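# Audit pressing cell, complete work order, sort parts

## Task

Act as the operator of the press cell, whose state after the previous shift is unchecked. Carry out the work order and place the acceptable part in the good tray. A plate whose bearing sits too high and could still be pressed further goes to the rework tray; every other faulty join goes to the scrap tray. At the end, machine and gauge must both be idle with no alarm standing, the guard shut, and nothing remaining inside the guard.

## Robot and tools

Robot: two arms, left_arm and right_arm, each with a two-finger gripper. left_arm's fingers can fold: grip near the fingertip quarter of the pads for a normal squeeze; deeper grips may be loose or over-tight, and a fingertip pushed against a surface folds with little resistance. right_arm's fingers are rigid. Bases: left_arm at (-0.089, +0.501, +0.221) m, right_arm at (-0.005, -0.699, +0.221) m.

Scene frame: origin at table height midway between the nominal bases, +z up, +x out over the table, left_arm on the +y side. Results give each gripper's end_effector_position (m), end_effector_quat_wxyz, velocities, Hand target, Tool commands, joint positions and torques, external torques, Flange force (gripper axes) and Wrist depth grids. The gripper's fingers point along its own +z and open along its y; end_effector_position is the point between closed pads.

execute_actions(actions, cameras): actions run in sequence. An action may hold "rows", "steps" (1 to 450, 1/30 s each, default 15, at least one per row), "until", and device commands under "machine" or "gauge". Each row is one flat list of 18 numbers in [-1, 1] covering both arms: left dx, dy, dz, rx, ry, rz, gripper position, force_limit, speed, then the same nine for the right. The six pose numbers are an offset, not a pose: measured from that arm's Hand target at the action's start, in the Hand target's own axes; 1.0 equals 0.6 m or 180 degrees, and rx, ry, rz form one rotation vector. Every row counts from the same start, so later rows are not cumulative, but a fresh action offsets again from the new Hand target. Gripper position: +1 fully open (140 mm), about -0.8 pads touch, -1 closes until blocked. force_limit and speed (both default +1) set grip strength and closing rate; faster closes grip harder. To leave a gripper unchanged, resend its last three numbers (0 is a real command). Ramp offsets gradually over rows for smooth motion (0.01 per row is about 0.18 m/s). Each step clips the commanded pose to within 70 mm and 16 degrees of the measured one.

"until" ends an action early when device fields match, e.g. {"machine": {"state": "idle"}} or {"gauge": {"readings": [">", 3]}}; numbers need a comparison (=, !=, <, <=, >, >=). {"all": {"status": "ended"}} waits for every motion to end. It does not stop the arms.

move(target, speed, blend, stop_force, zero, blocking, cameras): straight-line gripper paths. target is one 18-number row (same layout and offset meaning as above, from the Hand target) or up to 15 such rows, all counted from the same Hand targets. speed in m/s, 0.002 to 2, default 0.25. blend in m rounds corners in a list. stop_force 10 to 80 N ends an arm's path on push against its motion; use it very slowly for touches, omit it when backing away from a contact, and do not rely on it while the gripper rotates. blocking=false returns early; then call wait or stop before new rows or moves. The result adds a "move:" line (done, off_target, held, fault, moving) and limits (paced, held). Avoid paths passing close to an arm's own base.

wait(seconds 0 to 10) lets time run. stop brakes a running move. zoom_image(camera, region [x0,y0,x1,y1], at most 504 px per side) enlarges the newest image of cam_low, cam_nest, cam_left_wrist or cam_right_wrist. show_instructions shows reference pages (e.g. the work order). finished_scene(scene) ends the scene irreversibly.

Gripping: send position -1 and confirm object_status 2 (0 moving, 1 blocked while opening, 2 blocked while closing, 3 reached target or pads met). position_measured is in counts: 3 open, 75 about 100 mm, 139 about 60 mm, 200 about 20 mm, 230 pads meet. To grip harder, raise force_limit and nudge position from -1 to -0.98.

Machine (servo press, front toward +x): commands guard shut/open, clamp clamp/open, page setup/readings/curve, register + value + write together to set a register, and keys cycle_start, feed_hold, reset, home, touch, tare. A list of up to 8 objects runs in order (waits 2.1 s after guard, 1.8 s after clamp). The plate sits bore-up in the nest, clamped by its rim; a loose sleeve must stand centred (about 1 mm) and square on the bearing before a stroke. cycle_start needs guard shut, a clamped piece, idle ram, a stored program number in program, no alarm. Heights in mm above the nest plane, forces in N. Check setup registers (ram_zero, seat_force, force_max, windows, cell_gain, cell_zero, program, revision) against the work order; the last shift may have left errors. Results report state, guard_state, clamp_state, entry, alarm and the shown page's registers (readings: join_f, peak_f, end_z, ok, touch_z, pos_z, cycles). After an alarm, reset then home. Holding a piece over the nest with a gripper, or obstructing the guard, is a cabinet fault.

Gauge: place one round piece flat, within 40 mm of the plate centre, send measure, keep everything clear for about 12 s until readings increments; no_1 to no_5 are mm values for drawing requirements.

Avoid: arms touching each other, hard contacts (144 N or joint torque limits cause 10 s fault stops), dropping or releasing moving parts, anything leaving the table, overheating motors by holding stretched poses.

Each tool is called after ">>>" by a JSON object that holds its "name" and its "arguments".

Reference images:

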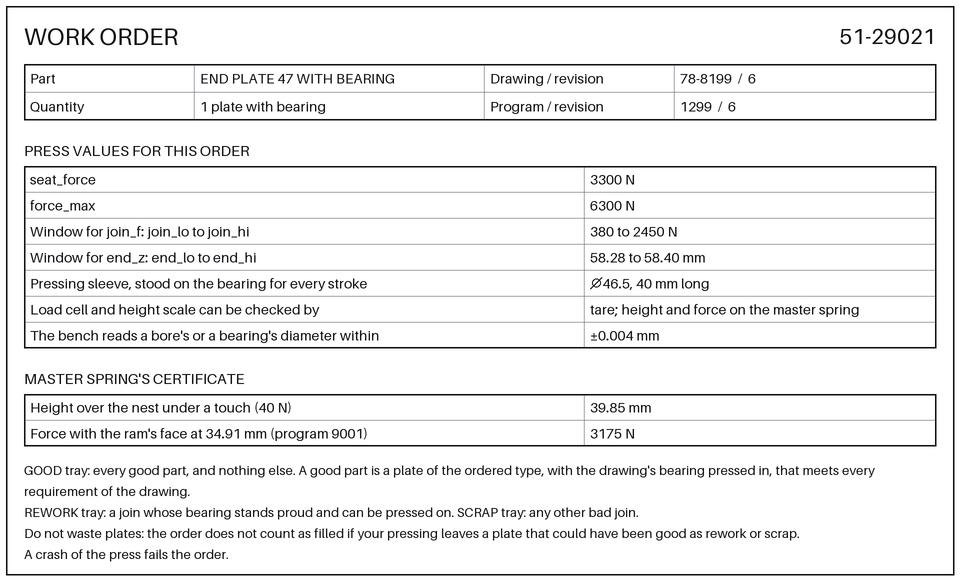

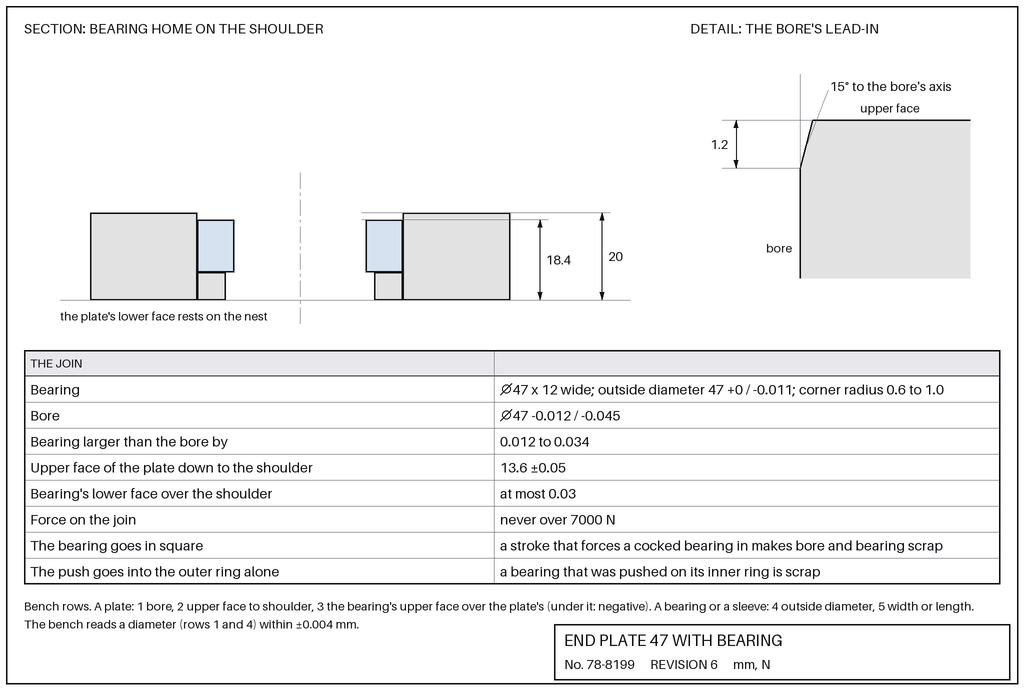

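## Session

>>> {"name": "execute_actions", "arguments": {"actions": []}}

Scene clock: 0.00 s.
left_arm: end_effector_position=(+0.3482, +0.4694, +0.5897) position_measured=3 object_status=3 end_effector_quat_wxyz=(-0.033, +0.999, -0.014, +0.019) | right_arm: end_effector_position=(+0.4327, -0.7282, +0.5897) position_measured=3 object_status=3 end_effector_quat_wxyz=(-0.033, +0.999, -0.011, +0.019)
Joint positions: left_arm=[-0.195 -0.211 1.886 0.073 1.442 1.383] | right_arm=[-0.195 -0.211 1.886 0.073 1.442 1.383]
Joint velocities: within noise
Joint torques (N m): no reading
External joint torques (N m): no reading
Flange force (N): no reading
Wrist depth (mm): cam_left_wrist=[730 680 675 680 - - 549 / 1662 712 707 695 699 - 575 / 1737 776 1674 746 730 1737 1804 / - 138 1790 1552 1711 1651 121 / - 1939 1923 834 1833 1804 108 / 2155 2078 2424 606 2097 1989 - / 481 459 483 510 2097 2097 -] | cam_right_wrist=[671 680 655 - - 1364 1364 / 718 702 653 - - 1417 1455 / 803 740 - 697 - 1527 1495 / 1668 130 1655 1594 1618 1594 130 / - 142 1721 - 1694 1655 111 / - 1936 2008 588 1989 1838 1721 / - 443 454 483 1902 1807 1838]
Hand target: left_arm +0.3482, +0.4694, +0.5897; -0.033, +0.999, -0.014, +0.019 | right_arm +0.4327, -0.7282, +0.5897; -0.033, +0.999, -0.011, +0.019
Tool commands: left_gripper/position=+1.0 left_gripper/force_limit=+1.0 left_gripper/speed=+1.0 right_gripper/position=+1.0 right_gripper/force_limit=+1.0 right_gripper/speed=+1.0
machine.setup: program=+1299 ram_zero=+162.202 seat_force=+3300 force_max=+6300 join_lo=+380 join_hi=+2450 end_lo=+58.280 end_hi=+58.400 cell_gain=+2.088 cell_zero=+80 program_revision=+6 program_top=+58.400 stored1_number=+6425 stored1_revision=+4 stored2_number=+9001 stored2_revision=+1 stored3_number=+1392 stored3_revision=+5 stored4_number=+1299 stored4_revision=+6 stored5_number=+6082 stored5_revision=+2
machine: state=done guard_state=shut clamp_state=clamped guard_answer=taken clamp_answer=taken page=setup entry=no_entry entries=0 alarm=no_alarm queue=idle queue_left=0
gauge: message=nothing_yet readings=0 no_1=0.000 no_2=0.000 no_3=0.000 no_4=0.000 no_5=0.000

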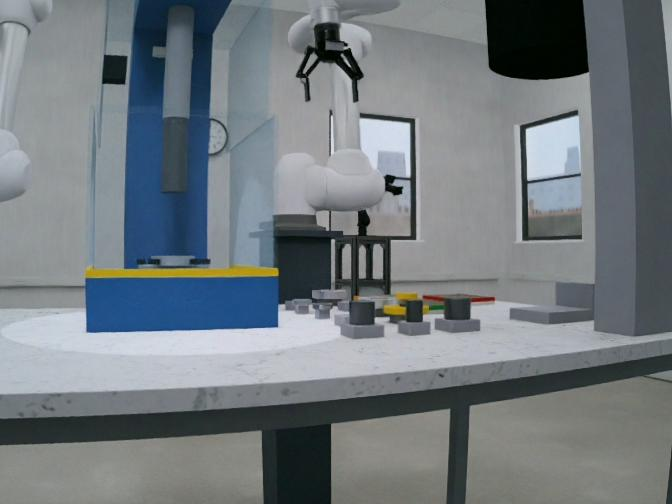

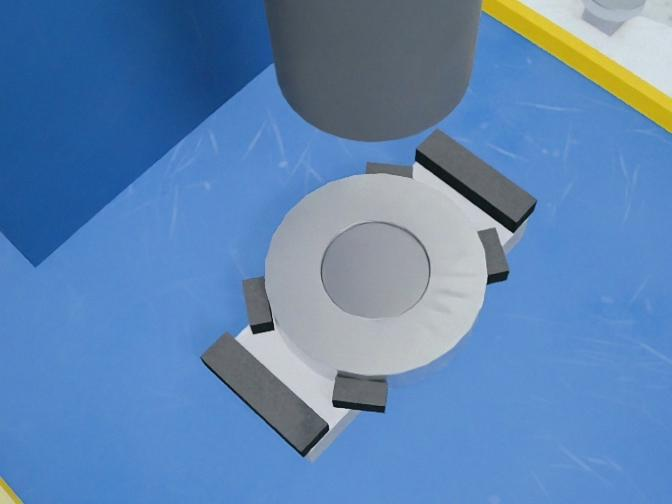

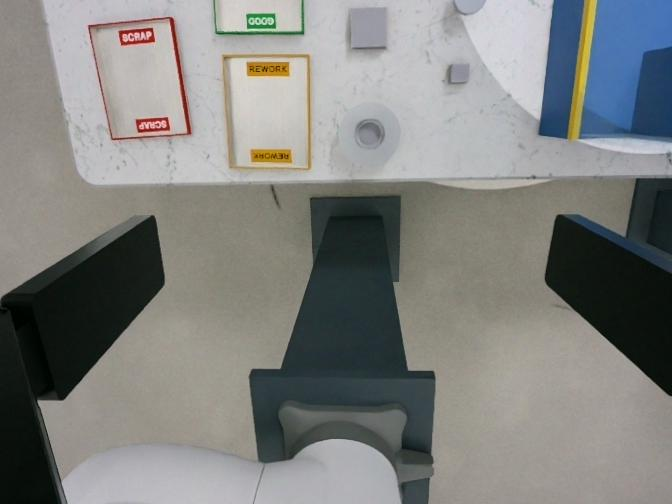

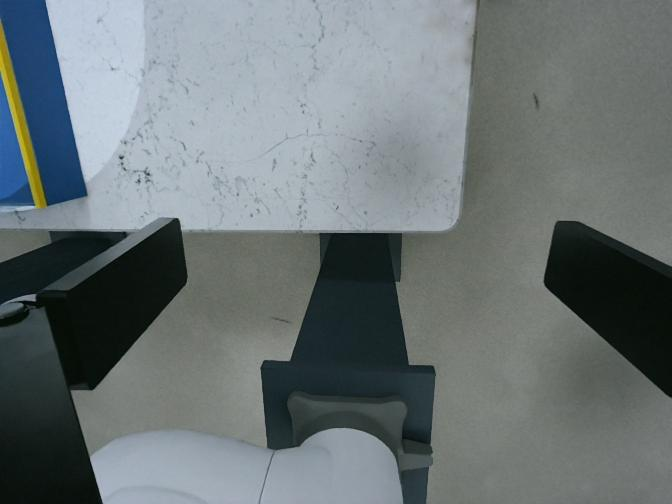

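>>> {"name": "zoom_image", "arguments": {"camera": "cam_low", "region": [270, 260, 520, 360]}}

>>> {"name": "zoom_image", "arguments": {"camera": "cam_left_wrist", "region": [70, 0, 672, 200]}}

>>> {"name": "zoom_image", "arguments": {"camera": "cam_nest", "region": [180, 130, 560, 480]}}

Scaled by 2.016 from the camera's 672x504 image, which has a finer 960x720 frame.

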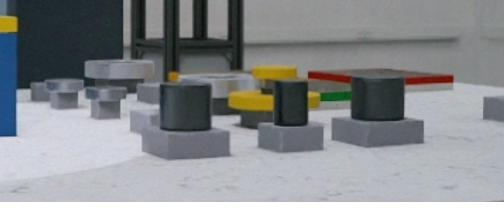

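Region (70, 0, 672, 200) is 602x200 pixels. A region can be at most 504 by 504 pixels.

Scaled by 1.326 from the camera's 672x504 image, which has a finer 960x720 frame.

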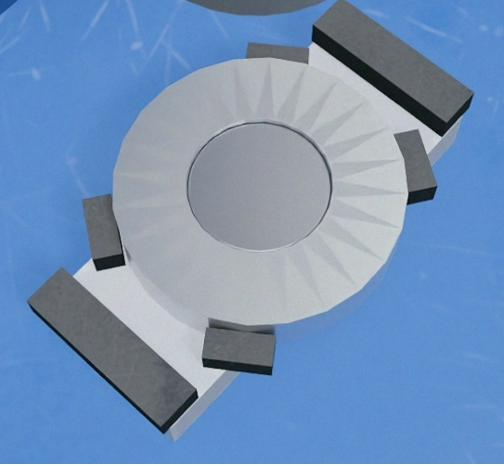

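>>> {"name": "execute_actions", "arguments": {"actions": [{"machine":{"page":"readings"},"steps":2}]}}

>>> {"name": "execute_actions", "arguments": {"actions": [{"machine":{"page":"curve"},"steps":2}]}}

>>> {"name": "zoom_image", "arguments": {"camera": "cam_left_wrist", "region": [70, 0, 570, 200]}}

Scene clock: 11.13 s.
left_arm: end_effector_position=(+0.3482, +0.4694, +0.5897) position_measured=3 object_status=3 end_effector_quat_wxyz=(-0.033, +0.999, -0.014, +0.019) | right_arm: end_effector_position=(+0.4327, -0.7282, +0.5897) position_measured=3 object_status=3 end_effector_quat_wxyz=(-0.033, +0.999, -0.011, +0.019)
Joint positions: left_arm=[-0.195 -0.211 1.886 0.073 1.442 1.383] | right_arm=[-0.195 -0.211 1.886 0.073 1.442 1.383]
Joint torques (N m): left_arm=[-2.2 -15.87 -42.76 4.48 -0.35 -0.12] | right_arm=[2.15 -19.97 -38.45 4.48 0.09 0.14]
External joint torques (N m): left_arm=[2.25 -4.58 0.7 0.01 0.24 0.12] | right_arm=[-2.05 -0.65 -3.73 0.03 -0.2 -0.14]
Flange force (N): left_arm=[-7.7 -6.3 0.0] | right_arm=[3.1 5.0 -6.2]
Wrist depth (mm): cam_left_wrist=[695 689 680 663 665 636 546 / 1651 714 697 697 - - 576 / 1750 1737 753 739 - 1605 1627 / - 150 1804 1353 1790 149 121 / - 1923 1908 776 1862 1847 108 / - 2116 1989 597 - 1956 - / - 458 483 510 638 2116 -] | cam_right_wrist=[665 628 - 636 630 1178 1322 / - - 695 - - 1455 1446 / 706 - 718 706 684 1506 1455 / 1792 130 1721 1538 1643 1560 130 / - 141 1763 - 1655 1749 111 / - 1953 1902 575 597 1763 1853 / - 443 456 483 2008 2046 1971]
Hand target: left_arm +0.3482, +0.4694, +0.5897; -0.033, +0.999, -0.014, +0.019 | right_arm +0.4327, -0.7282, +0.5897; -0.033, +0.999, -0.011, +0.019
Tool commands: left_gripper/position=+1.0 left_gripper/force_limit=+1.0 left_gripper/speed=+1.0 right_gripper/position=+1.0 right_gripper/force_limit=+1.0 right_gripper/speed=+1.0
machine.readings: force=+0 touch_z=+0.000 join_f=+1081 peak_f=+8925 end_z=+58.214 ok=+0 pos_z=+157.798 cycles=+1
machine: state=done guard_state=shut clamp_state=clamped guard_answer=taken clamp_answer=taken page=readings entry=no_entry entries=0 alarm=no_alarm queue=done queue_left=0
gauge: message=nothing_yet readings=0 no_1=0.000 no_2=0.000 no_3=0.000 no_4=0.000 no_5=0.000

Scene clock: 11.40 s.
left_arm: end_effector_position=(+0.3482, +0.4694, +0.5897) position_measured=3 object_status=3 end_effector_quat_wxyz=(-0.033, +0.999, -0.014, +0.019) | right_arm: end_effector_position=(+0.4327, -0.7282, +0.5897) position_measured=3 object_status=3 end_effector_quat_wxyz=(-0.033, +0.999, -0.011, +0.019)
Joint positions: left_arm=[-0.195 -0.211 1.886 0.073 1.442 1.383] | right_arm=[-0.195 -0.211 1.886 0.073 1.442 1.383]
Joint torques (N m): left_arm=[-2.32 -15.89 -42.53 4.46 -0.34 -0.08] | right_arm=[2.25 -19.88 -38.64 4.47 0.12 0.17]
External joint torques (N m): left_arm=[2.43 -4.77 0.39 0.04 0.23 0.08] | right_arm=[-2.3 -0.25 -3.45 0.03 -0.24 -0.18]
Flange force (N): left_arm=[-7.6 -6.6 -0.5] | right_arm=[3.3 5.7 -5.6]
Wrist depth (mm): cam_left_wrist=[- 680 663 675 - 643 573 / 1818 707 721 687 689 661 551 / 1777 758 756 1818 703 701 1594 / - 150 1763 1245 1651 148 125 / - 1939 1939 852 1818 1877 108 / 2116 2024 687 579 1892 1956 - / 2238 458 488 513 2135 1989 -] | cam_right_wrist=[663 621 661 621 - 1330 1330 / - - 678 702 682 1417 1390 / 686 743 653 - 699 1390 1455 / 1560 131 1694 1446 1655 1643 130 / - 141 1792 - 1630 1668 111 / - 1971 2065 580 596 1807 1777 / - 435 457 478 1822 1919 1936]
Hand target: left_arm +0.3482, +0.4694, +0.5897; -0.033, +0.999, -0.014, +0.019 | right_arm +0.4327, -0.7282, +0.5897; -0.033, +0.999, -0.011, +0.019
Tool commands: left_gripper/position=+1.0 left_gripper/force_limit=+1.0 left_gripper/speed=+1.0 right_gripper/position=+1.0 right_gripper/force_limit=+1.0 right_gripper/speed=+1.0
machine.curve: curve1_z=+71.200 curve1_f=-6 curve2_z=+69.371 curve2_f=+88 curve3_z=+67.543 curve3_f=+273 curve4_z=+65.714 curve4_f=+468 curve5_z=+63.886 curve5_f=+638 curve6_z=+62.057 curve6_f=+818 curve7_z=+60.229 curve7_f=+1011 curve8_z=+58.400 curve8_f=+1483
machine: state=done guard_state=shut clamp_state=clamped guard_answer=taken clamp_answer=taken page=curve entry=no_entry entries=0 alarm=no_alarm queue=done queue_left=0
gauge: message=nothing_yet readings=0 no_1=0.000 no_2=0.000 no_3=0.000 no_4=0.000 no_5=0.000

Scaled by 1.008 from the camera's 672x504 image, which has a finer 960x720 frame.
This view is cut from an older image: the scene may have changed since it was taken.

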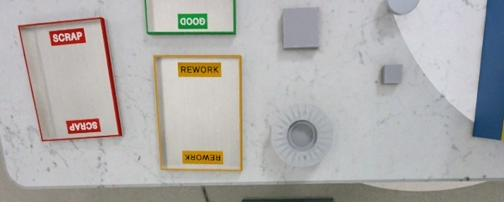

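>>> {"name": "move", "arguments": {"target": [0.587,0.0995,-0.0016,-0.021,-0.0121,-0.0089,1,1,1,0,0,0,0,0,0,1,1,1], "cameras": ["cam_left_wrist"]}}

Scene clock: 39.67 s.
left_arm: end_effector_position=(+0.6984, +0.3997, +0.5999) position_measured=3 object_status=3 end_effector_quat_wxyz=(+0.000, +1.000, +0.000, +0.000) | right_arm: end_effector_position=(+0.4327, -0.7282, +0.5897) position_measured=3 object_status=3 end_effector_quat_wxyz=(-0.033, +0.999, -0.011, +0.019)
Joint positions: left_arm=[-0.16 0.387 1.21 0 1.544 1.398] | right_arm=[-0.195 -0.211 1.886 0.073 1.442 1.383]
Joint torques (N m): left_arm=[-2.1 -78.95 -43.05 4.33 -0.3 -0.05] | right_arm=[2.26 -19.7 -38.52 4.54 0.14 0.18]
External joint torques (N m): left_arm=[1.88 -2.98 0.75 0 0.26 0.05] | right_arm=[-2.27 -0.85 -3.69 -0.04 -0.26 -0.19]
Flange force (N): left_arm=[-6.3 -3.3 0.7] | right_arm=[2.6 5.6 -6.1]
Wrist depth (mm): cam_left_wrist=[657 673 659 646 - - 665 / - 734 687 687 - - 608 / - 739 758 768 - 634 622 / - 149 794 - 803 149 125 / - 121 828 843 840 773 108 / - 2116 - 2041 2097 2738 - / 2259 2282 950 982 2259 2282 -] | cam_right_wrist=[604 - 621 673 625 1372 1355 / - - - 675 667 1372 1381 / - 728 - - - 1495 1495 / - 131 1721 2085 1606 1606 130 / - 122 1838 783 1681 1681 111 / - 1919 1989 604 1735 1822 1763 / - 440 450 485 1989 1919 1885]
Hand target: left_arm +0.6984, +0.3997, +0.5999; +0.000, +1.000, +0.000, +0.000 | right_arm +0.4327, -0.7282, +0.5897; -0.033, +0.999, -0.011, +0.019
Off the commanded pose: left_arm 0.000 m, 0 deg | right_arm 0.000 m, 0 deg.
machine.curve: curve1_z=+71.200 curve1_f=-6 curve2_z=+69.371 curve2_f=+88 curve3_z=+67.543 curve3_f=+273 curve4_z=+65.714 curve4_f=+468 curve5_z=+63.886 curve5_f=+638 curve6_z=+62.057 curve6_f=+818 curve7_z=+60.229 curve7_f=+1011 curve8_z=+58.400 curve8_f=+1483
machine: state=done guard_state=shut clamp_state=clamped guard_answer=taken clamp_answer=taken page=curve entry=no_entry entries=0 alarm=no_alarm queue=done queue_left=0
gauge: message=nothing_yet readings=0 no_1=0.000 no_2=0.000 no_3=0.000 no_4=0.000 no_5=0.000
move: done
camera_calibration:
cam_left_wrist: T_world_to_cam=[[0.0104088, -0.999914, -0.00799148, 0.404701], [-0.935422, -0.0125612, 0.353311, 0.448667], [-0.353381, 0.00379784, -0.935472, 0.9498], [0, 0, 0, 1]] pos_world=[0.751121, 0.406695, 0.733226]
Images, in order (width x height): cam_left_wrist 672x504.

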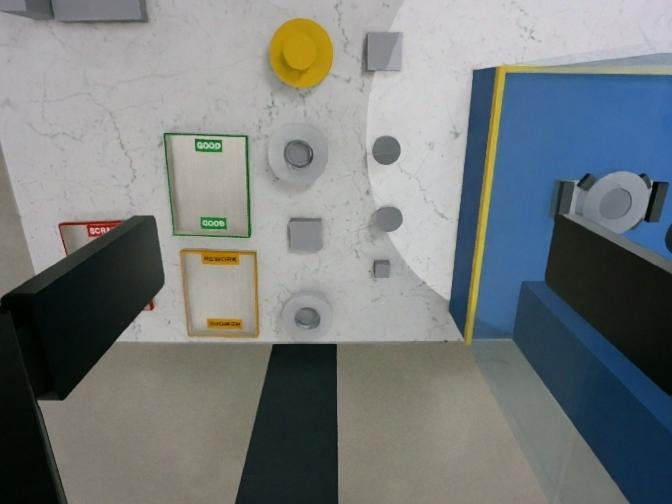

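>>> {"name": "move", "arguments": {"target": [0.3,0.1,0,0,0,0,1,1,1,0,0,0,0,0,0,1,1,1], "cameras": ["cam_left_wrist"]}}

>>> {"name": "zoom_image", "arguments": {"camera": "cam_left_wrist", "region": [130, 0, 450, 250]}}

Scene clock: 47.00 s.
left_arm: end_effector_position=(+0.8784, +0.3397, +0.6000) position_measured=3 object_status=3 end_effector_quat_wxyz=(+0.000, +1.000, +0.000, +0.000) | right_arm: end_effector_position=(+0.4327, -0.7282, +0.5897) position_measured=3 object_status=3 end_effector_quat_wxyz=(-0.033, +0.999, -0.011, +0.019)
Joint positions: left_arm=[-0.189 0.773 0.589 0 1.779 1.37] | right_arm=[-0.195 -0.211 1.886 0.073 1.442 1.383]
Joint torques (N m): left_arm=[-1.72 -113.13 -41.94 4.24 -0.26 -0.07] | right_arm=[2.53 -19.8 -38.51 4.52 0.15 0.16]
External joint torques (N m): left_arm=[1.55 -1.45 0.45 0.02 0.21 0.07] | right_arm=[-2.55 -0.68 -3.67 -0.02 -0.26 -0.16]
Flange force (N): left_arm=[0.0 0.0 0.0] | right_arm=[2.8 6.2 -6.1]
Wrist depth (mm): cam_left_wrist=[682 716 736 687 687 667 671 / 679 693 718 701 712 712 - / 746 768 748 761 756 - - / - 150 786 792 786 149 119 / - 837 868 800 814 714 108 / - 913 892 - - - - / 2259 2216 - 2175 2078 - -] | cam_right_wrist=[- 636 661 618 - 1372 1322 / 709 - - - 651 1436 1426 / 709 733 745 - 688 1495 1506 / 1735 130 1643 2126 1630 1527 130 / - 130 1822 - 1681 1707 111 / - 2190 1936 571 2147 1792 1792 / - 438 456 484 1936 1869 1885]
Hand target: left_arm +0.8785, +0.3398, +0.5999; +0.000, +1.000, +0.000, +0.000 | right_arm +0.4327, -0.7282, +0.5897; -0.033, +0.999, -0.011, +0.019
Off the commanded pose: left_arm 0.000 m, 0 deg | right_arm 0.000 m, 0 deg.
machine.curve: curve1_z=+71.200 curve1_f=-6 curve2_z=+69.371 curve2_f=+88 curve3_z=+67.543 curve3_f=+273 curve4_z=+65.714 curve4_f=+468 curve5_z=+63.886 curve5_f=+638 curve6_z=+62.057 curve6_f=+818 curve7_z=+60.229 curve7_f=+1011 curve8_z=+58.400 curve8_f=+1483
machine: state=done guard_state=shut clamp_state=clamped guard_answer=taken clamp_answer=taken page=curve entry=no_entry entries=0 alarm=no_alarm queue=done queue_left=0
gauge: message=nothing_yet readings=0 no_1=0.000 no_2=0.000 no_3=0.000 no_4=0.000 no_5=0.000
move: done
camera_calibration:
cam_left_wrist: T_world_to_cam=[[0.010374, -0.999914, -0.0080852, 0.342934], [-0.935422, -0.0125617, 0.35331, 0.616255], [-0.353381, 0.00389784, -0.935471, 1.01369], [0, 0, 0, 1]] pos_world=[0.931121, 0.346694, 0.733326]
Images, in order (width x height): cam_left_wrist 672x504.

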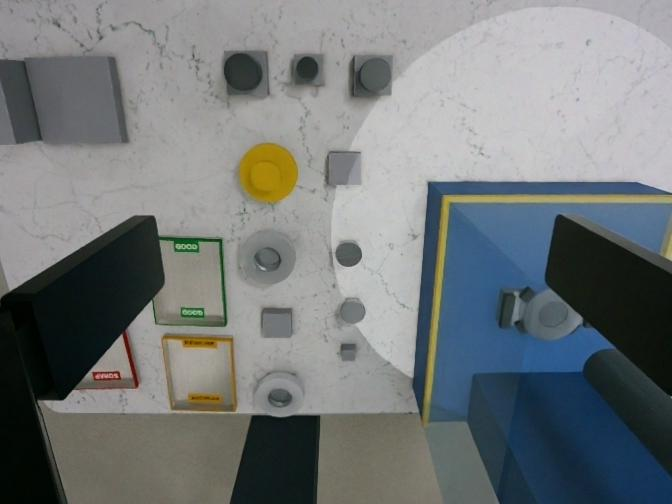

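Scaled by 1.575 from the camera's 672x504 image, which has a finer 960x720 frame.

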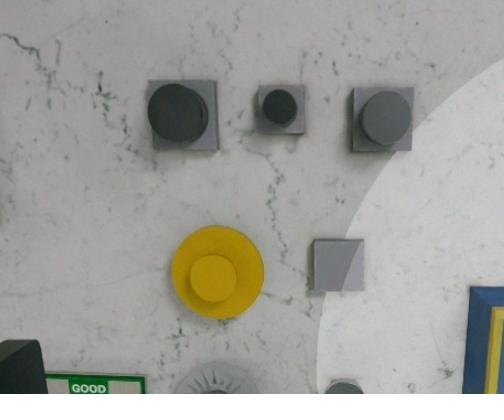

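>>> {"name": "execute_actions", "arguments": {"actions": [{"machine":[{"tare":true,"page":"setup"},{"guard":"open"}],"steps":90,"until":{"machine":{"guard_state":"open"}}}], "cameras": ["cam_low","cam_nest","cam_left_wrist"]}}

Scene clock: 86.57 s.
left_arm: end_effector_position=(+0.8785, +0.3398, +0.5999) position_measured=3 object_status=3 end_effector_quat_wxyz=(+0.000, +1.000, +0.000, +0.000) | right_arm: end_effector_position=(+0.4327, -0.7282, +0.5897) position_measured=3 object_status=3 end_effector_quat_wxyz=(-0.033, +0.999, -0.011, +0.019)
Joint positions: left_arm=[-0.189 0.774 0.589 0 1.779 1.37] | right_arm=[-0.195 -0.211 1.886 0.073 1.442 1.383]
Joint torques (N m): left_arm=[-2.19 -112.45 -41.96 4.23 -0.35 -0.11] | right_arm=[2.81 -19.71 -38.6 4.48 0.08 0.13]
External joint torques (N m): left_arm=[2.34 -1.48 0.74 0.01 0.3 0.11] | right_arm=[-2.81 -0.68 -3.57 0.02 -0.2 -0.13]
Flange force (N): left_arm=[0.0 0.0 0.0] | right_arm=[2.5 6.7 -6.1]
Wrist depth (mm): cam_left_wrist=[- 671 - 652 673 650 - / 680 703 714 776 712 - - / 751 - 723 701 773 716 - / - 139 773 746 803 679 125 / - 837 805 - - 679 108 / - 909 902 3232 - 402 - / - 2238 2238 2196 2155 562 -] | cam_right_wrist=[- 625 657 638 643 1355 1314 / - - - - - 1426 1399 / - - 735 - 711 1495 1516 / 1707 131 1707 1347 1681 1538 130 / - 141 1838 - 1735 1643 111 / - 1838 1869 575 1735 1822 1763 / - 442 448 482 1853 1902 1885]
Hand target: left_arm +0.8785, +0.3398, +0.5999; +0.000, +1.000, +0.000, +0.000 | right_arm +0.4327, -0.7282, +0.5897; -0.033, +0.999, -0.011, +0.019
Tool commands: left_gripper/position=+1.0 left_gripper/force_limit=+1.0 left_gripper/speed=+1.0 right_gripper/position=+1.0 right_gripper/force_limit=+1.0 right_gripper/speed=+1.0
Off the commanded pose: left_arm 0.000 m, 0 deg | right_arm 0.000 m, 0 deg.
machine.setup: program=+1299 ram_zero=+162.202 seat_force=+3300 force_max=+6300 join_lo=+380 join_hi=+2450 end_lo=+58.280 end_hi=+58.400 cell_gain=+2.088 cell_zero=+80 program_revision=+6 program_top=+58.400 stored1_number=+6425 stored1_revision=+4 stored2_number=+9001 stored2_revision=+1 stored3_number=+1392 stored3_revision=+5 stored4_number=+1299 stored4_revision=+6 stored5_number=+6082 stored5_revision=+2
machine: state=done guard_state=open clamp_state=clamped guard_answer=taken clamp_answer=taken page=setup entry=taken entries=1 alarm=no_alarm queue=running queue_left=0
gauge: message=nothing_yet readings=0 no_1=0.000 no_2=0.000 no_3=0.000 no_4=0.000 no_5=0.000
camera_calibration:
cam_left_wrist: T_world_to_cam=[[0.0104081, -0.999914, -0.00799263, 0.342933], [-0.935389, -0.0125613, 0.353399, 0.616289], [-0.353469, 0.003798, -0.935439, 1.01373], [0, 0, 0, 1]] pos_world=[0.931221, 0.346795, 0.733226]
Images, in order (width x height): cam_low 672x504, cam_nest 672x504, cam_left_wrist 672x504.

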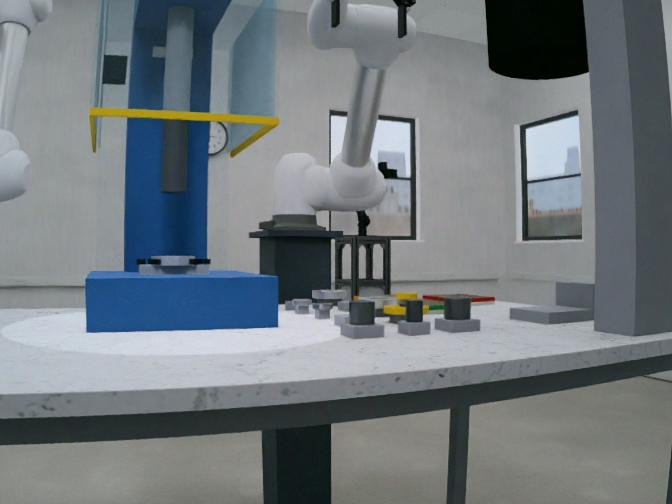

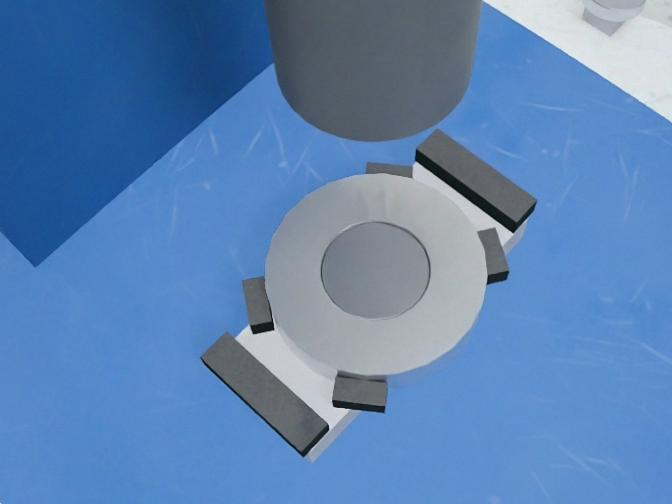

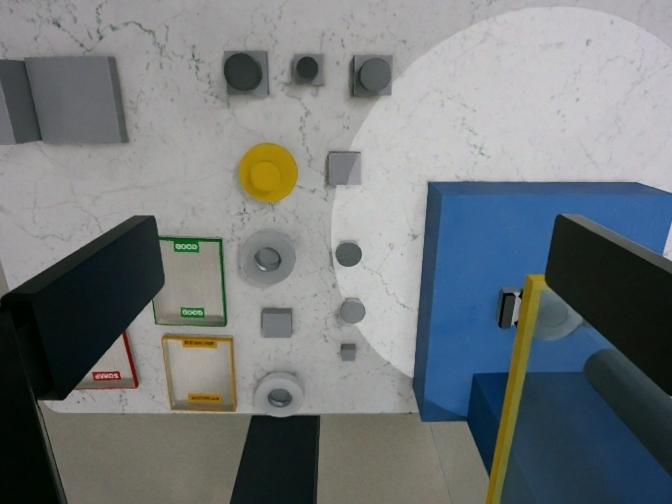

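>>> {"name": "execute_actions", "arguments": {"actions": [{"machine":{"clamp":"open"},"steps":60}]}}

>>> {"name": "move", "arguments": {"target": [-0.463,-0.183,0.3,-0.238,0.238,0.458,1,1,1,0,0,0,0,0,0,1,1,1], "cameras": ["cam_low","cam_nest","cam_left_wrist"], "speed": 0.4}}

Scene clock: 125.23 s.
left_arm: end_effector_position=(+0.8785, +0.3398, +0.5999) position_measured=3 object_status=3 end_effector_quat_wxyz=(+0.000, +1.000, +0.000, +0.000) | right_arm: end_effector_position=(+0.4327, -0.7282, +0.5897) position_measured=3 object_status=3 end_effector_quat_wxyz=(-0.033, +0.999, -0.011, +0.019)
Joint positions: left_arm=[-0.189 0.774 0.589 0 1.779 1.37] | right_arm=[-0.195 -0.211 1.886 0.073 1.442 1.383]
Joint torques (N m): left_arm=[-2.44 -112.07 -41.84 4.2 -0.28 -0.09] | right_arm=[2.3 -19.74 -38.52 4.51 0.1 0.18]
External joint torques (N m): left_arm=[2.29 -2.23 0.43 0.05 0.22 0.09] | right_arm=[-2.35 -0.28 -3.57 -0.02 -0.22 -0.18]
Flange force (N): left_arm=[0.0 0.0 0.0] | right_arm=[3.4 5.9 -5.8]
Wrist depth (mm): cam_left_wrist=[- 667 636 654 669 648 - / 673 691 701 710 723 695 - / 748 - 736 - 746 736 753 / - 139 781 - - 149 125 / - 822 819 - - 680 108 / 938 895 909 1016 784 - - / - 2155 2238 2238 2259 - -] | cam_right_wrist=[- - - - 647 1364 1364 / - - 693 671 671 1465 1399 / - 761 709 709 735 1455 1527 / 1643 130 1721 2383 1583 1538 130 / - 141 1763 697 1668 1694 111 / - 1989 2026 599 2046 1777 1853 / - 441 456 483 1936 1936 1869]
Hand target: left_arm +0.8785, +0.3398, +0.5999; +0.000, +1.000, +0.000, +0.000 | right_arm +0.4327, -0.7282, +0.5897; -0.033, +0.999, -0.011, +0.019
Tool commands: left_gripper/position=+1.0 left_gripper/force_limit=+1.0 left_gripper/speed=+1.0 right_gripper/position=+1.0 right_gripper/force_limit=+1.0 right_gripper/speed=+1.0
Off the commanded pose: left_arm 0.000 m, 0 deg | right_arm 0.000 m, 0 deg.
machine.setup: program=+1299 ram_zero=+162.202 seat_force=+3300 force_max=+6300 join_lo=+380 join_hi=+2450 end_lo=+58.280 end_hi=+58.400 cell_gain=+2.088 cell_zero=+80 program_revision=+6 program_top=+58.400 stored1_number=+6425 stored1_revision=+4 stored2_number=+9001 stored2_revision=+1 stored3_number=+1392 stored3_revision=+5 stored4_number=+1299 stored4_revision=+6 stored5_number=+6082 stored5_revision=+2
machine: state=idle guard_state=open clamp_state=open guard_answer=taken clamp_answer=taken page=setup entry=taken entries=1 alarm=no_alarm queue=done queue_left=0
gauge: message=nothing_yet readings=0 no_1=0.000 no_2=0.000 no_3=0.000 no_4=0.000 no_5=0.000

Scene clock: 127.90 s.
left_arm: end_effector_position=(+0.6006, +0.4495, +0.4199) position_measured=3 object_status=3 end_effector_quat_wxyz=(+0.326, +0.627, -0.628, +0.326) | right_arm: end_effector_position=(+0.4327, -0.7282, +0.5897) position_measured=3 object_status=3 end_effector_quat_wxyz=(-0.033, +0.999, -0.011, +0.019)
Joint positions: left_arm=[0.273 0.444 1.741 -0.928 1.412 3.786] | right_arm=[-0.195 -0.211 1.886 0.073 1.442 1.383]
Joint torques (N m): left_arm=[-2.3 -73.5 -31.99 0.26 1.13 -0.11] | right_arm=[2.55 -19.85 -38.44 4.45 0.12 0.16]
External joint torques (N m): left_arm=[2.33 -3.07 0.21 0.08 0.22 0.11] | right_arm=[-2.36 -1.11 -3.82 0.07 -0.23 -0.17]
Flange force (N): left_arm=[1.1 5.2 -3.3] | right_arm=[2.3 5.7 -6.4]
Wrist depth (mm): cam_left_wrist=[2615 1021 - - - - 2804 / 875 859 768 663 693 - 2424 / 766 - 608 608 561 1939 - / - 150 665 - 626 149 125 / - 555 608 579 626 586 107 / - 569 554 531 525 550 - / - 447 471 470 500 460 452] | cam_right_wrist=[- - 653 659 - 1381 1364 / - 718 693 - - 1417 1390 / - 761 745 - 699 1475 1485 / 1822 130 1643 1777 1655 1618 130 / - 141 1853 - 1655 1707 111 / - 1989 1953 597 606 1749 1822 / - 439 449 486 1936 1902 1936]
Hand target: left_arm +0.6007, +0.4495, +0.4199; +0.326, +0.627, -0.628, +0.326 | right_arm +0.4327, -0.7282, +0.5897; -0.033, +0.999, -0.011, +0.019
Off the commanded pose: left_arm 0.000 m, 0 deg | right_arm 0.000 m, 0 deg.
machine.setup: program=+1299 ram_zero=+162.202 seat_force=+3300 force_max=+6300 join_lo=+380 join_hi=+2450 end_lo=+58.280 end_hi=+58.400 cell_gain=+2.088 cell_zero=+80 program_revision=+6 program_top=+58.400 stored1_number=+6425 stored1_revision=+4 stored2_number=+9001 stored2_revision=+1 stored3_number=+1392 stored3_revision=+5 stored4_number=+1299 stored4_revision=+6 stored5_number=+6082 stored5_revision=+2
machine: state=idle guard_state=open clamp_state=open guard_answer=taken clamp_answer=taken page=setup entry=taken entries=1 alarm=no_alarm queue=done queue_left=0
gauge: message=nothing_yet readings=0 no_1=0.000 no_2=0.000 no_3=0.000 no_4=0.000 no_5=0.000
move: done
camera_calibration:
cam_left_wrist: T_world_to_cam=[[-0.999922, -0.0120914, 0.00313569, 0.612241], [-0.0117634, 0.827051, -0.562004, -0.12639], [0.00420203, -0.561997, -0.827129, 0.740709], [0, 0, 0, 1]] pos_world=[0.607594, 0.52821, 0.539711]
Images, in order (width x height): cam_low 672x504, cam_nest 672x504, cam_left_wrist 672x504.

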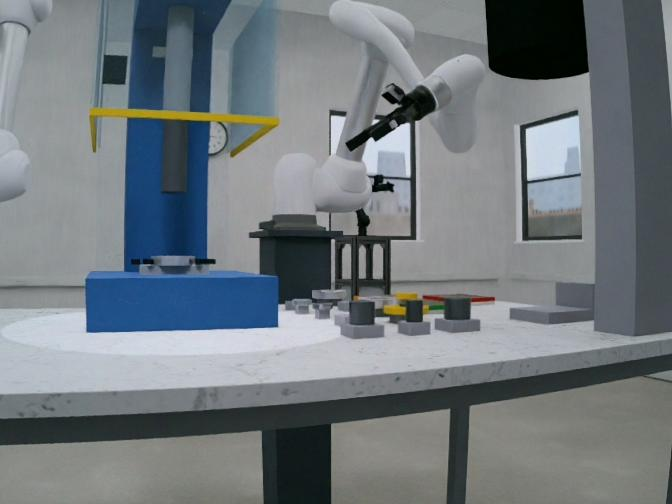

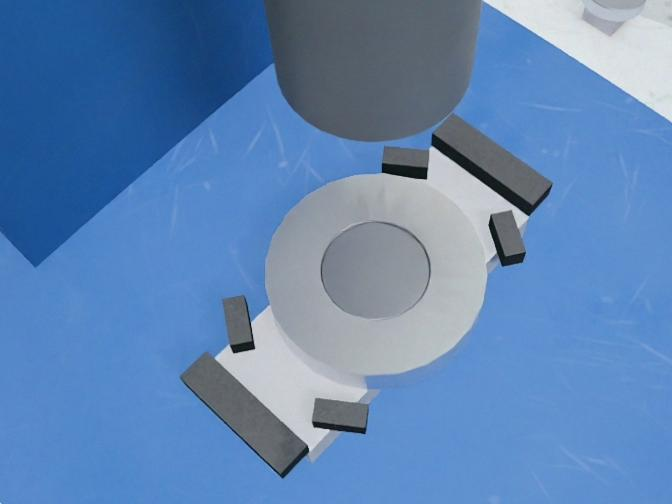

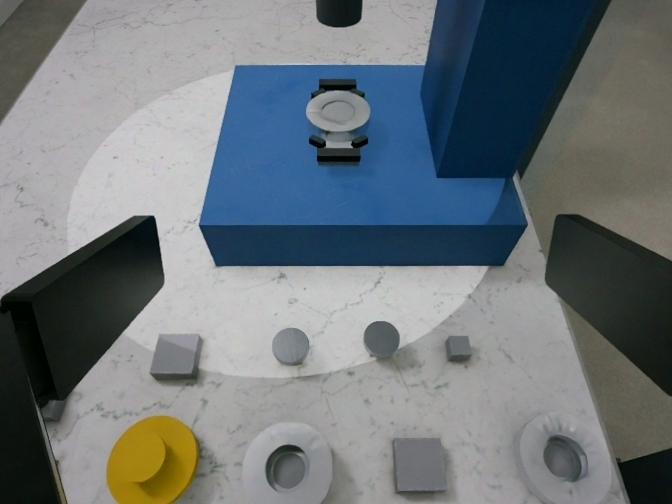

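>>> {"name": "move", "arguments": {"target": [0.0537,-0.01,0.6138,0,0,0,1,1,1,0,0,0,0,0,0,1,1,1], "cameras": ["cam_nest","cam_left_wrist"]}}

Scene clock: 149.67 s.
left_arm: end_effector_position=(+0.6068, +0.1296, +0.2346) position_measured=3 object_status=3 end_effector_quat_wxyz=(+0.326, +0.627, -0.628, +0.326) | right_arm: end_effector_position=(+0.4327, -0.7282, +0.5897) position_measured=3 object_status=3 end_effector_quat_wxyz=(-0.033, +0.999, -0.011, +0.019)
Joint positions: left_arm=[-0.18 0.633 1.866 -1.304 0.984 3.928] | right_arm=[-0.195 -0.211 1.886 0.073 1.442 1.383]
Joint torques (N m): left_arm=[-1.92 -81.38 -22.41 -0.53 1.41 -0.09] | right_arm=[2.16 -19.62 -38.42 4.5 0.08 0.16]
External joint torques (N m): left_arm=[1.79 -2.5 0.33 -0.11 0.2 0.09] | right_arm=[-2.12 -1.29 -3.9 0.02 -0.19 -0.16]
Flange force (N): left_arm=[0.8 2.8 -4.3] | right_arm=[2.2 5.1 -6.6]
Wrist depth (mm): cam_left_wrist=[- - 695 677 643 569 213 / - 522 403 351 408 383 226 / 486 369 350 297 333 335 224 / - 150 309 273 302 296 125 / - 271 276 271 276 277 108 / 245 249 249 250 250 251 - / 231 224 233 233 232 232 232] | cam_right_wrist=[671 706 649 625 - 1381 1347 / - - - - - 1436 1417 / - 750 716 691 713 1485 1495 / - 130 1694 1668 1655 1583 130 / - 141 1807 - 1707 1668 111 / - 2046 1853 583 1707 1763 1749 / - 438 455 482 1807 1989 1869]
Hand target: left_arm +0.6068, +0.1296, +0.2345; +0.326, +0.627, -0.628, +0.326 | right_arm +0.4327, -0.7282, +0.5897; -0.033, +0.999, -0.011, +0.019
Off the commanded pose: left_arm 0.000 m, 0 deg | right_arm 0.000 m, 0 deg.
machine.setup: program=+1299 ram_zero=+162.202 seat_force=+3300 force_max=+6300 join_lo=+380 join_hi=+2450 end_lo=+58.280 end_hi=+58.400 cell_gain=+2.088 cell_zero=+80 program_revision=+6 program_top=+58.400 stored1_number=+6425 stored1_revision=+4 stored2_number=+9001 stored2_revision=+1 stored3_number=+1392 stored3_revision=+5 stored4_number=+1299 stored4_revision=+6 stored5_number=+6082 stored5_revision=+2
machine: state=idle guard_state=open clamp_state=open guard_answer=taken clamp_answer=taken page=setup entry=taken entries=1 alarm=no_alarm queue=done queue_left=0
gauge: message=nothing_yet readings=0 no_1=0.000 no_2=0.000 no_3=0.000 no_4=0.000 no_5=0.000
move: done
camera_calibration:
cam_left_wrist: T_world_to_cam=[[-0.999923, -0.012009, 0.00307907, 0.615057], [-0.0116634, 0.827052, -0.562005, 0.0340547], [0.00420255, -0.561997, -0.827128, 0.407634], [0, 0, 0, 1]] pos_world=[0.613694, 0.20831, 0.354411]
Images, in order (width x height): cam_nest 672x504, cam_left_wrist 672x504.

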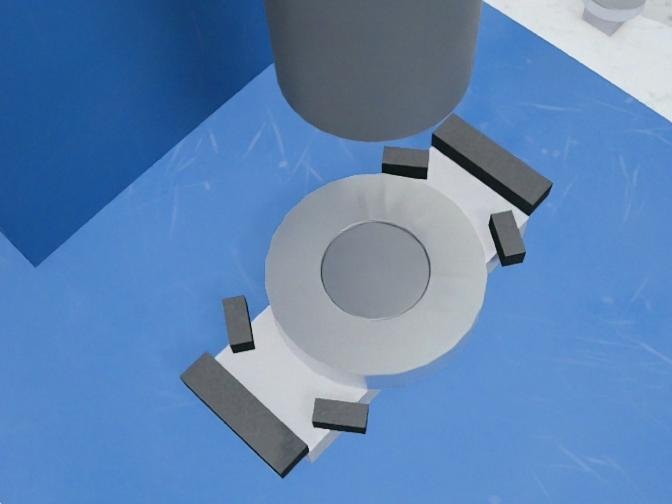

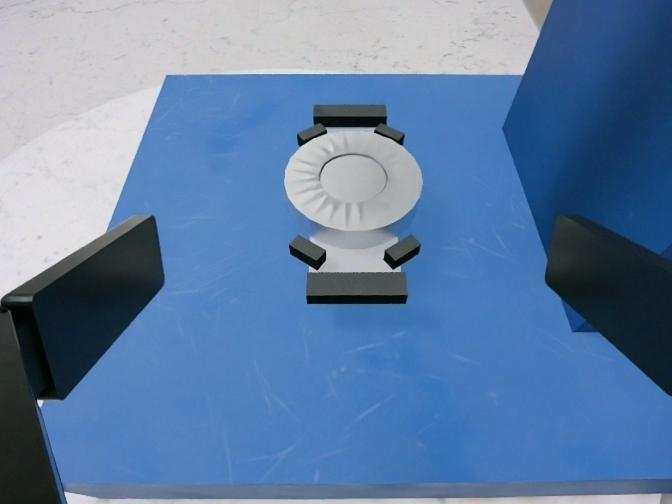

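>>> {"name": "move", "arguments": {"target": [[-0.022,0.0038,0.0578,0,0,0,0.7,-1,-1,0,0,0,0,0,0,1,1,1],[-0.022,0.0038,0.1912,0,0,0,0.7,-1,-1,0,0,0,0,0,0,1,1,1]], "cameras": ["cam_nest","cam_left_wrist"], "speed": 0.12}}

Scene clock: 180.13 s.
left_arm: end_effector_position=(+0.6045, +0.0433, +0.1578) position_measured=41 object_status=3 end_effector_quat_wxyz=(+0.326, +0.627, -0.628, +0.326) | right_arm: end_effector_position=(+0.4327, -0.7282, +0.5897) position_measured=3 object_status=3 end_effector_quat_wxyz=(-0.033, +0.999, -0.011, +0.019)
Joint positions: left_arm=[-0.298 0.754 1.837 -1.458 0.901 4.024] | right_arm=[-0.195 -0.211 1.886 0.073 1.442 1.383]
Joint torques (N m): left_arm=[-1.67 -88.03 -18.65 -0.85 1.55 -0.07] | right_arm=[2.2 -19.89 -38.46 4.48 0.1 0.15]
External joint torques (N m): left_arm=[1.64 -2.41 -0.39 -0.03 0.2 0.07] | right_arm=[-2.1 -0.79 -3.75 0.03 -0.21 -0.16]
Flange force (N): left_arm=[1.2 0.6 -4.1] | right_arm=[2.9 5.1 -6.2]
Wrist depth (mm): cam_left_wrist=[541 521 527 544 318 531 218 / - 281 280 235 273 282 220 / 243 243 237 190 190 243 200 / 219 125 209 165 170 148 115 / - 116 188 164 166 188 103 / - 169 176 144 144 174 - / - 158 156 158 159 158 -] | cam_right_wrist=[- 659 - 630 671 1381 1355 / - - - - 675 1446 1417 / 755 745 - - - 1506 1465 / 1822 130 1655 - 1681 1516 130 / - 141 1807 718 1707 1792 111 / - 2105 2008 580 1902 1822 1721 / - 441 456 484 1902 1885 1936]
Hand target: left_arm +0.6045, +0.0433, +0.1578; +0.326, +0.627, -0.628, +0.326 | right_arm +0.4327, -0.7282, +0.5897; -0.033, +0.999, -0.011, +0.019
Off the commanded pose: left_arm 0.000 m, 0 deg | right_arm 0.000 m, 0 deg.
machine.setup: program=+1299 ram_zero=+162.202 seat_force=+3300 force_max=+6300 join_lo=+380 join_hi=+2450 end_lo=+58.280 end_hi=+58.400 cell_gain=+2.088 cell_zero=+80 program_revision=+6 program_top=+58.400 stored1_number=+6425 stored1_revision=+4 stored2_number=+9001 stored2_revision=+1 stored3_number=+1392 stored3_revision=+5 stored4_number=+1299 stored4_revision=+6 stored5_number=+6082 stored5_revision=+2
machine: state=idle guard_state=open clamp_state=open guard_answer=taken clamp_answer=taken page=setup entry=taken entries=1 alarm=no_alarm queue=done queue_left=0
gauge: message=nothing_yet readings=0 no_1=0.000 no_2=0.000 no_3=0.000 no_4=0.000 no_5=0.000
move: done
camera_calibration:
cam_left_wrist: T_world_to_cam=[[-0.999923, -0.012009, 0.00307907, 0.611957], [-0.0116634, 0.827052, -0.562005, 0.0622405], [0.00420255, -0.561997, -0.827128, 0.29562], [0, 0, 0, 1]] pos_world=[0.611394, 0.12201, 0.277611]
Images, in order (width x height): cam_nest 672x504, cam_left_wrist 672x504.

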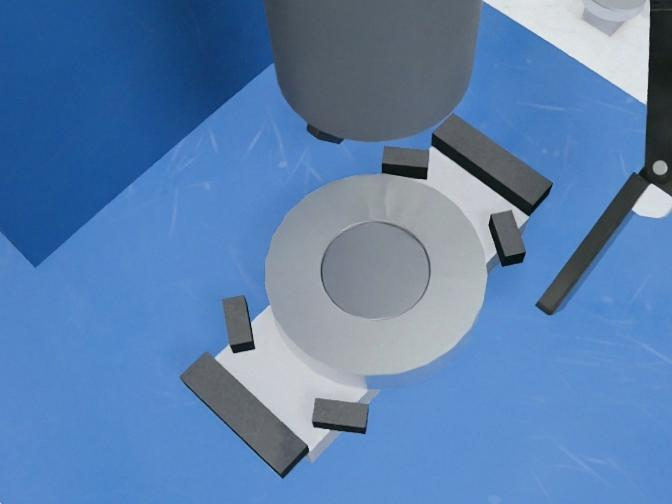

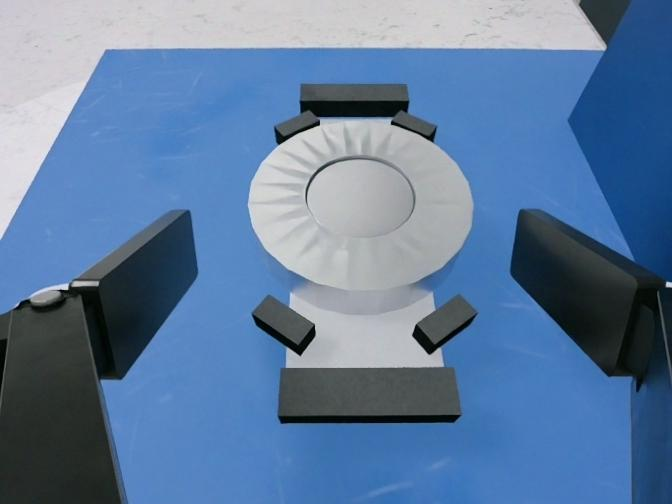

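>>> {"name": "move", "arguments": {"target": [-0.0013,0.0037,0.0615,0,0,0,0.7,-1,-1,0,0,0,0,0,0,1,1,1], "cameras": ["cam_nest","cam_left_wrist"], "speed": 0.06}}

Scene clock: 194.47 s.
left_arm: end_effector_position=(+0.6023, +0.0136, +0.1359) position_measured=41 object_status=3 end_effector_quat_wxyz=(+0.326, +0.627, -0.628, +0.326) | right_arm: end_effector_position=(+0.4327, -0.7282, +0.5897) position_measured=3 object_status=3 end_effector_quat_wxyz=(-0.033, +0.999, -0.011, +0.019)
Joint positions: left_arm=[-0.338 0.79 1.821 -1.508 0.879 4.049] | right_arm=[-0.195 -0.211 1.886 0.073 1.442 1.383]
Joint torques (N m): left_arm=[-1.9 -89.39 -17.87 -1.03 1.54 -0.1] | right_arm=[2.55 -19.42 -38.59 4.47 0.13 0.22]
External joint torques (N m): left_arm=[1.85 -3.11 -0.45 0.08 0.26 0.1] | right_arm=[-2.52 -1.15 -3.61 0.04 -0.24 -0.23]
Flange force (N): left_arm=[1.7 0.7 -5.1] | right_arm=[1.9 6.2 -6.1]
Wrist depth (mm): cam_left_wrist=[- 505 466 486 482 484 283 / 245 246 245 199 238 243 216 / 212 212 201 159 157 213 206 / 192 136 139 144 139 142 184 / - 125 164 127 130 165 103 / - 149 146 129 129 152 - / - 138 136 107 109 138 -] | cam_right_wrist=[643 653 - - 586 1364 1338 / 688 - - - 653 1465 1417 / 697 738 - - - 1538 1527 / - 130 1694 1436 1630 1583 130 / - 142 1763 847 1735 1694 111 / - 2008 1919 597 1902 1792 1777 / - 443 451 487 1936 2008 1902]
Hand target: left_arm +0.6023, +0.0136, +0.1359; +0.326, +0.627, -0.628, +0.326 | right_arm +0.4327, -0.7282, +0.5897; -0.033, +0.999, -0.011, +0.019
Off the commanded pose: left_arm 0.000 m, 0 deg | right_arm 0.000 m, 0 deg.
machine.setup: program=+1299 ram_zero=+162.202 seat_force=+3300 force_max=+6300 join_lo=+380 join_hi=+2450 end_lo=+58.280 end_hi=+58.400 cell_gain=+2.088 cell_zero=+80 program_revision=+6 program_top=+58.400 stored1_number=+6425 stored1_revision=+4 stored2_number=+9001 stored2_revision=+1 stored3_number=+1392 stored3_revision=+5 stored4_number=+1299 stored4_revision=+6 stored5_number=+6082 stored5_revision=+2
machine: state=idle guard_state=open clamp_state=open guard_answer=taken clamp_answer=taken page=setup entry=taken entries=1 alarm=no_alarm queue=done queue_left=0
gauge: message=nothing_yet readings=0 no_1=0.000 no_2=0.000 no_3=0.000 no_4=0.000 no_5=0.000
move: done
camera_calibration:
cam_left_wrist: T_world_to_cam=[[-0.999924, -0.0119524, 0.00316149, 0.609442], [-0.0116629, 0.827053, -0.562004, 0.074526], [0.00410256, -0.561998, -0.827129, 0.260967], [0, 0, 0, 1]] pos_world=[0.609194, 0.0923103, 0.255811]
Images, in order (width x height): cam_nest 672x504, cam_left_wrist 672x504.

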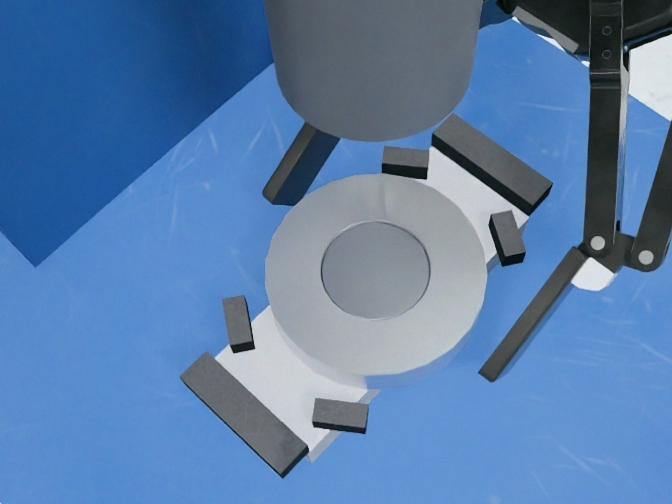

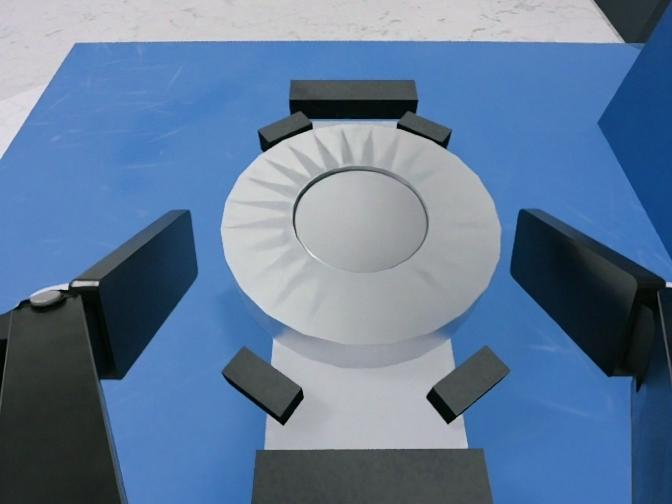

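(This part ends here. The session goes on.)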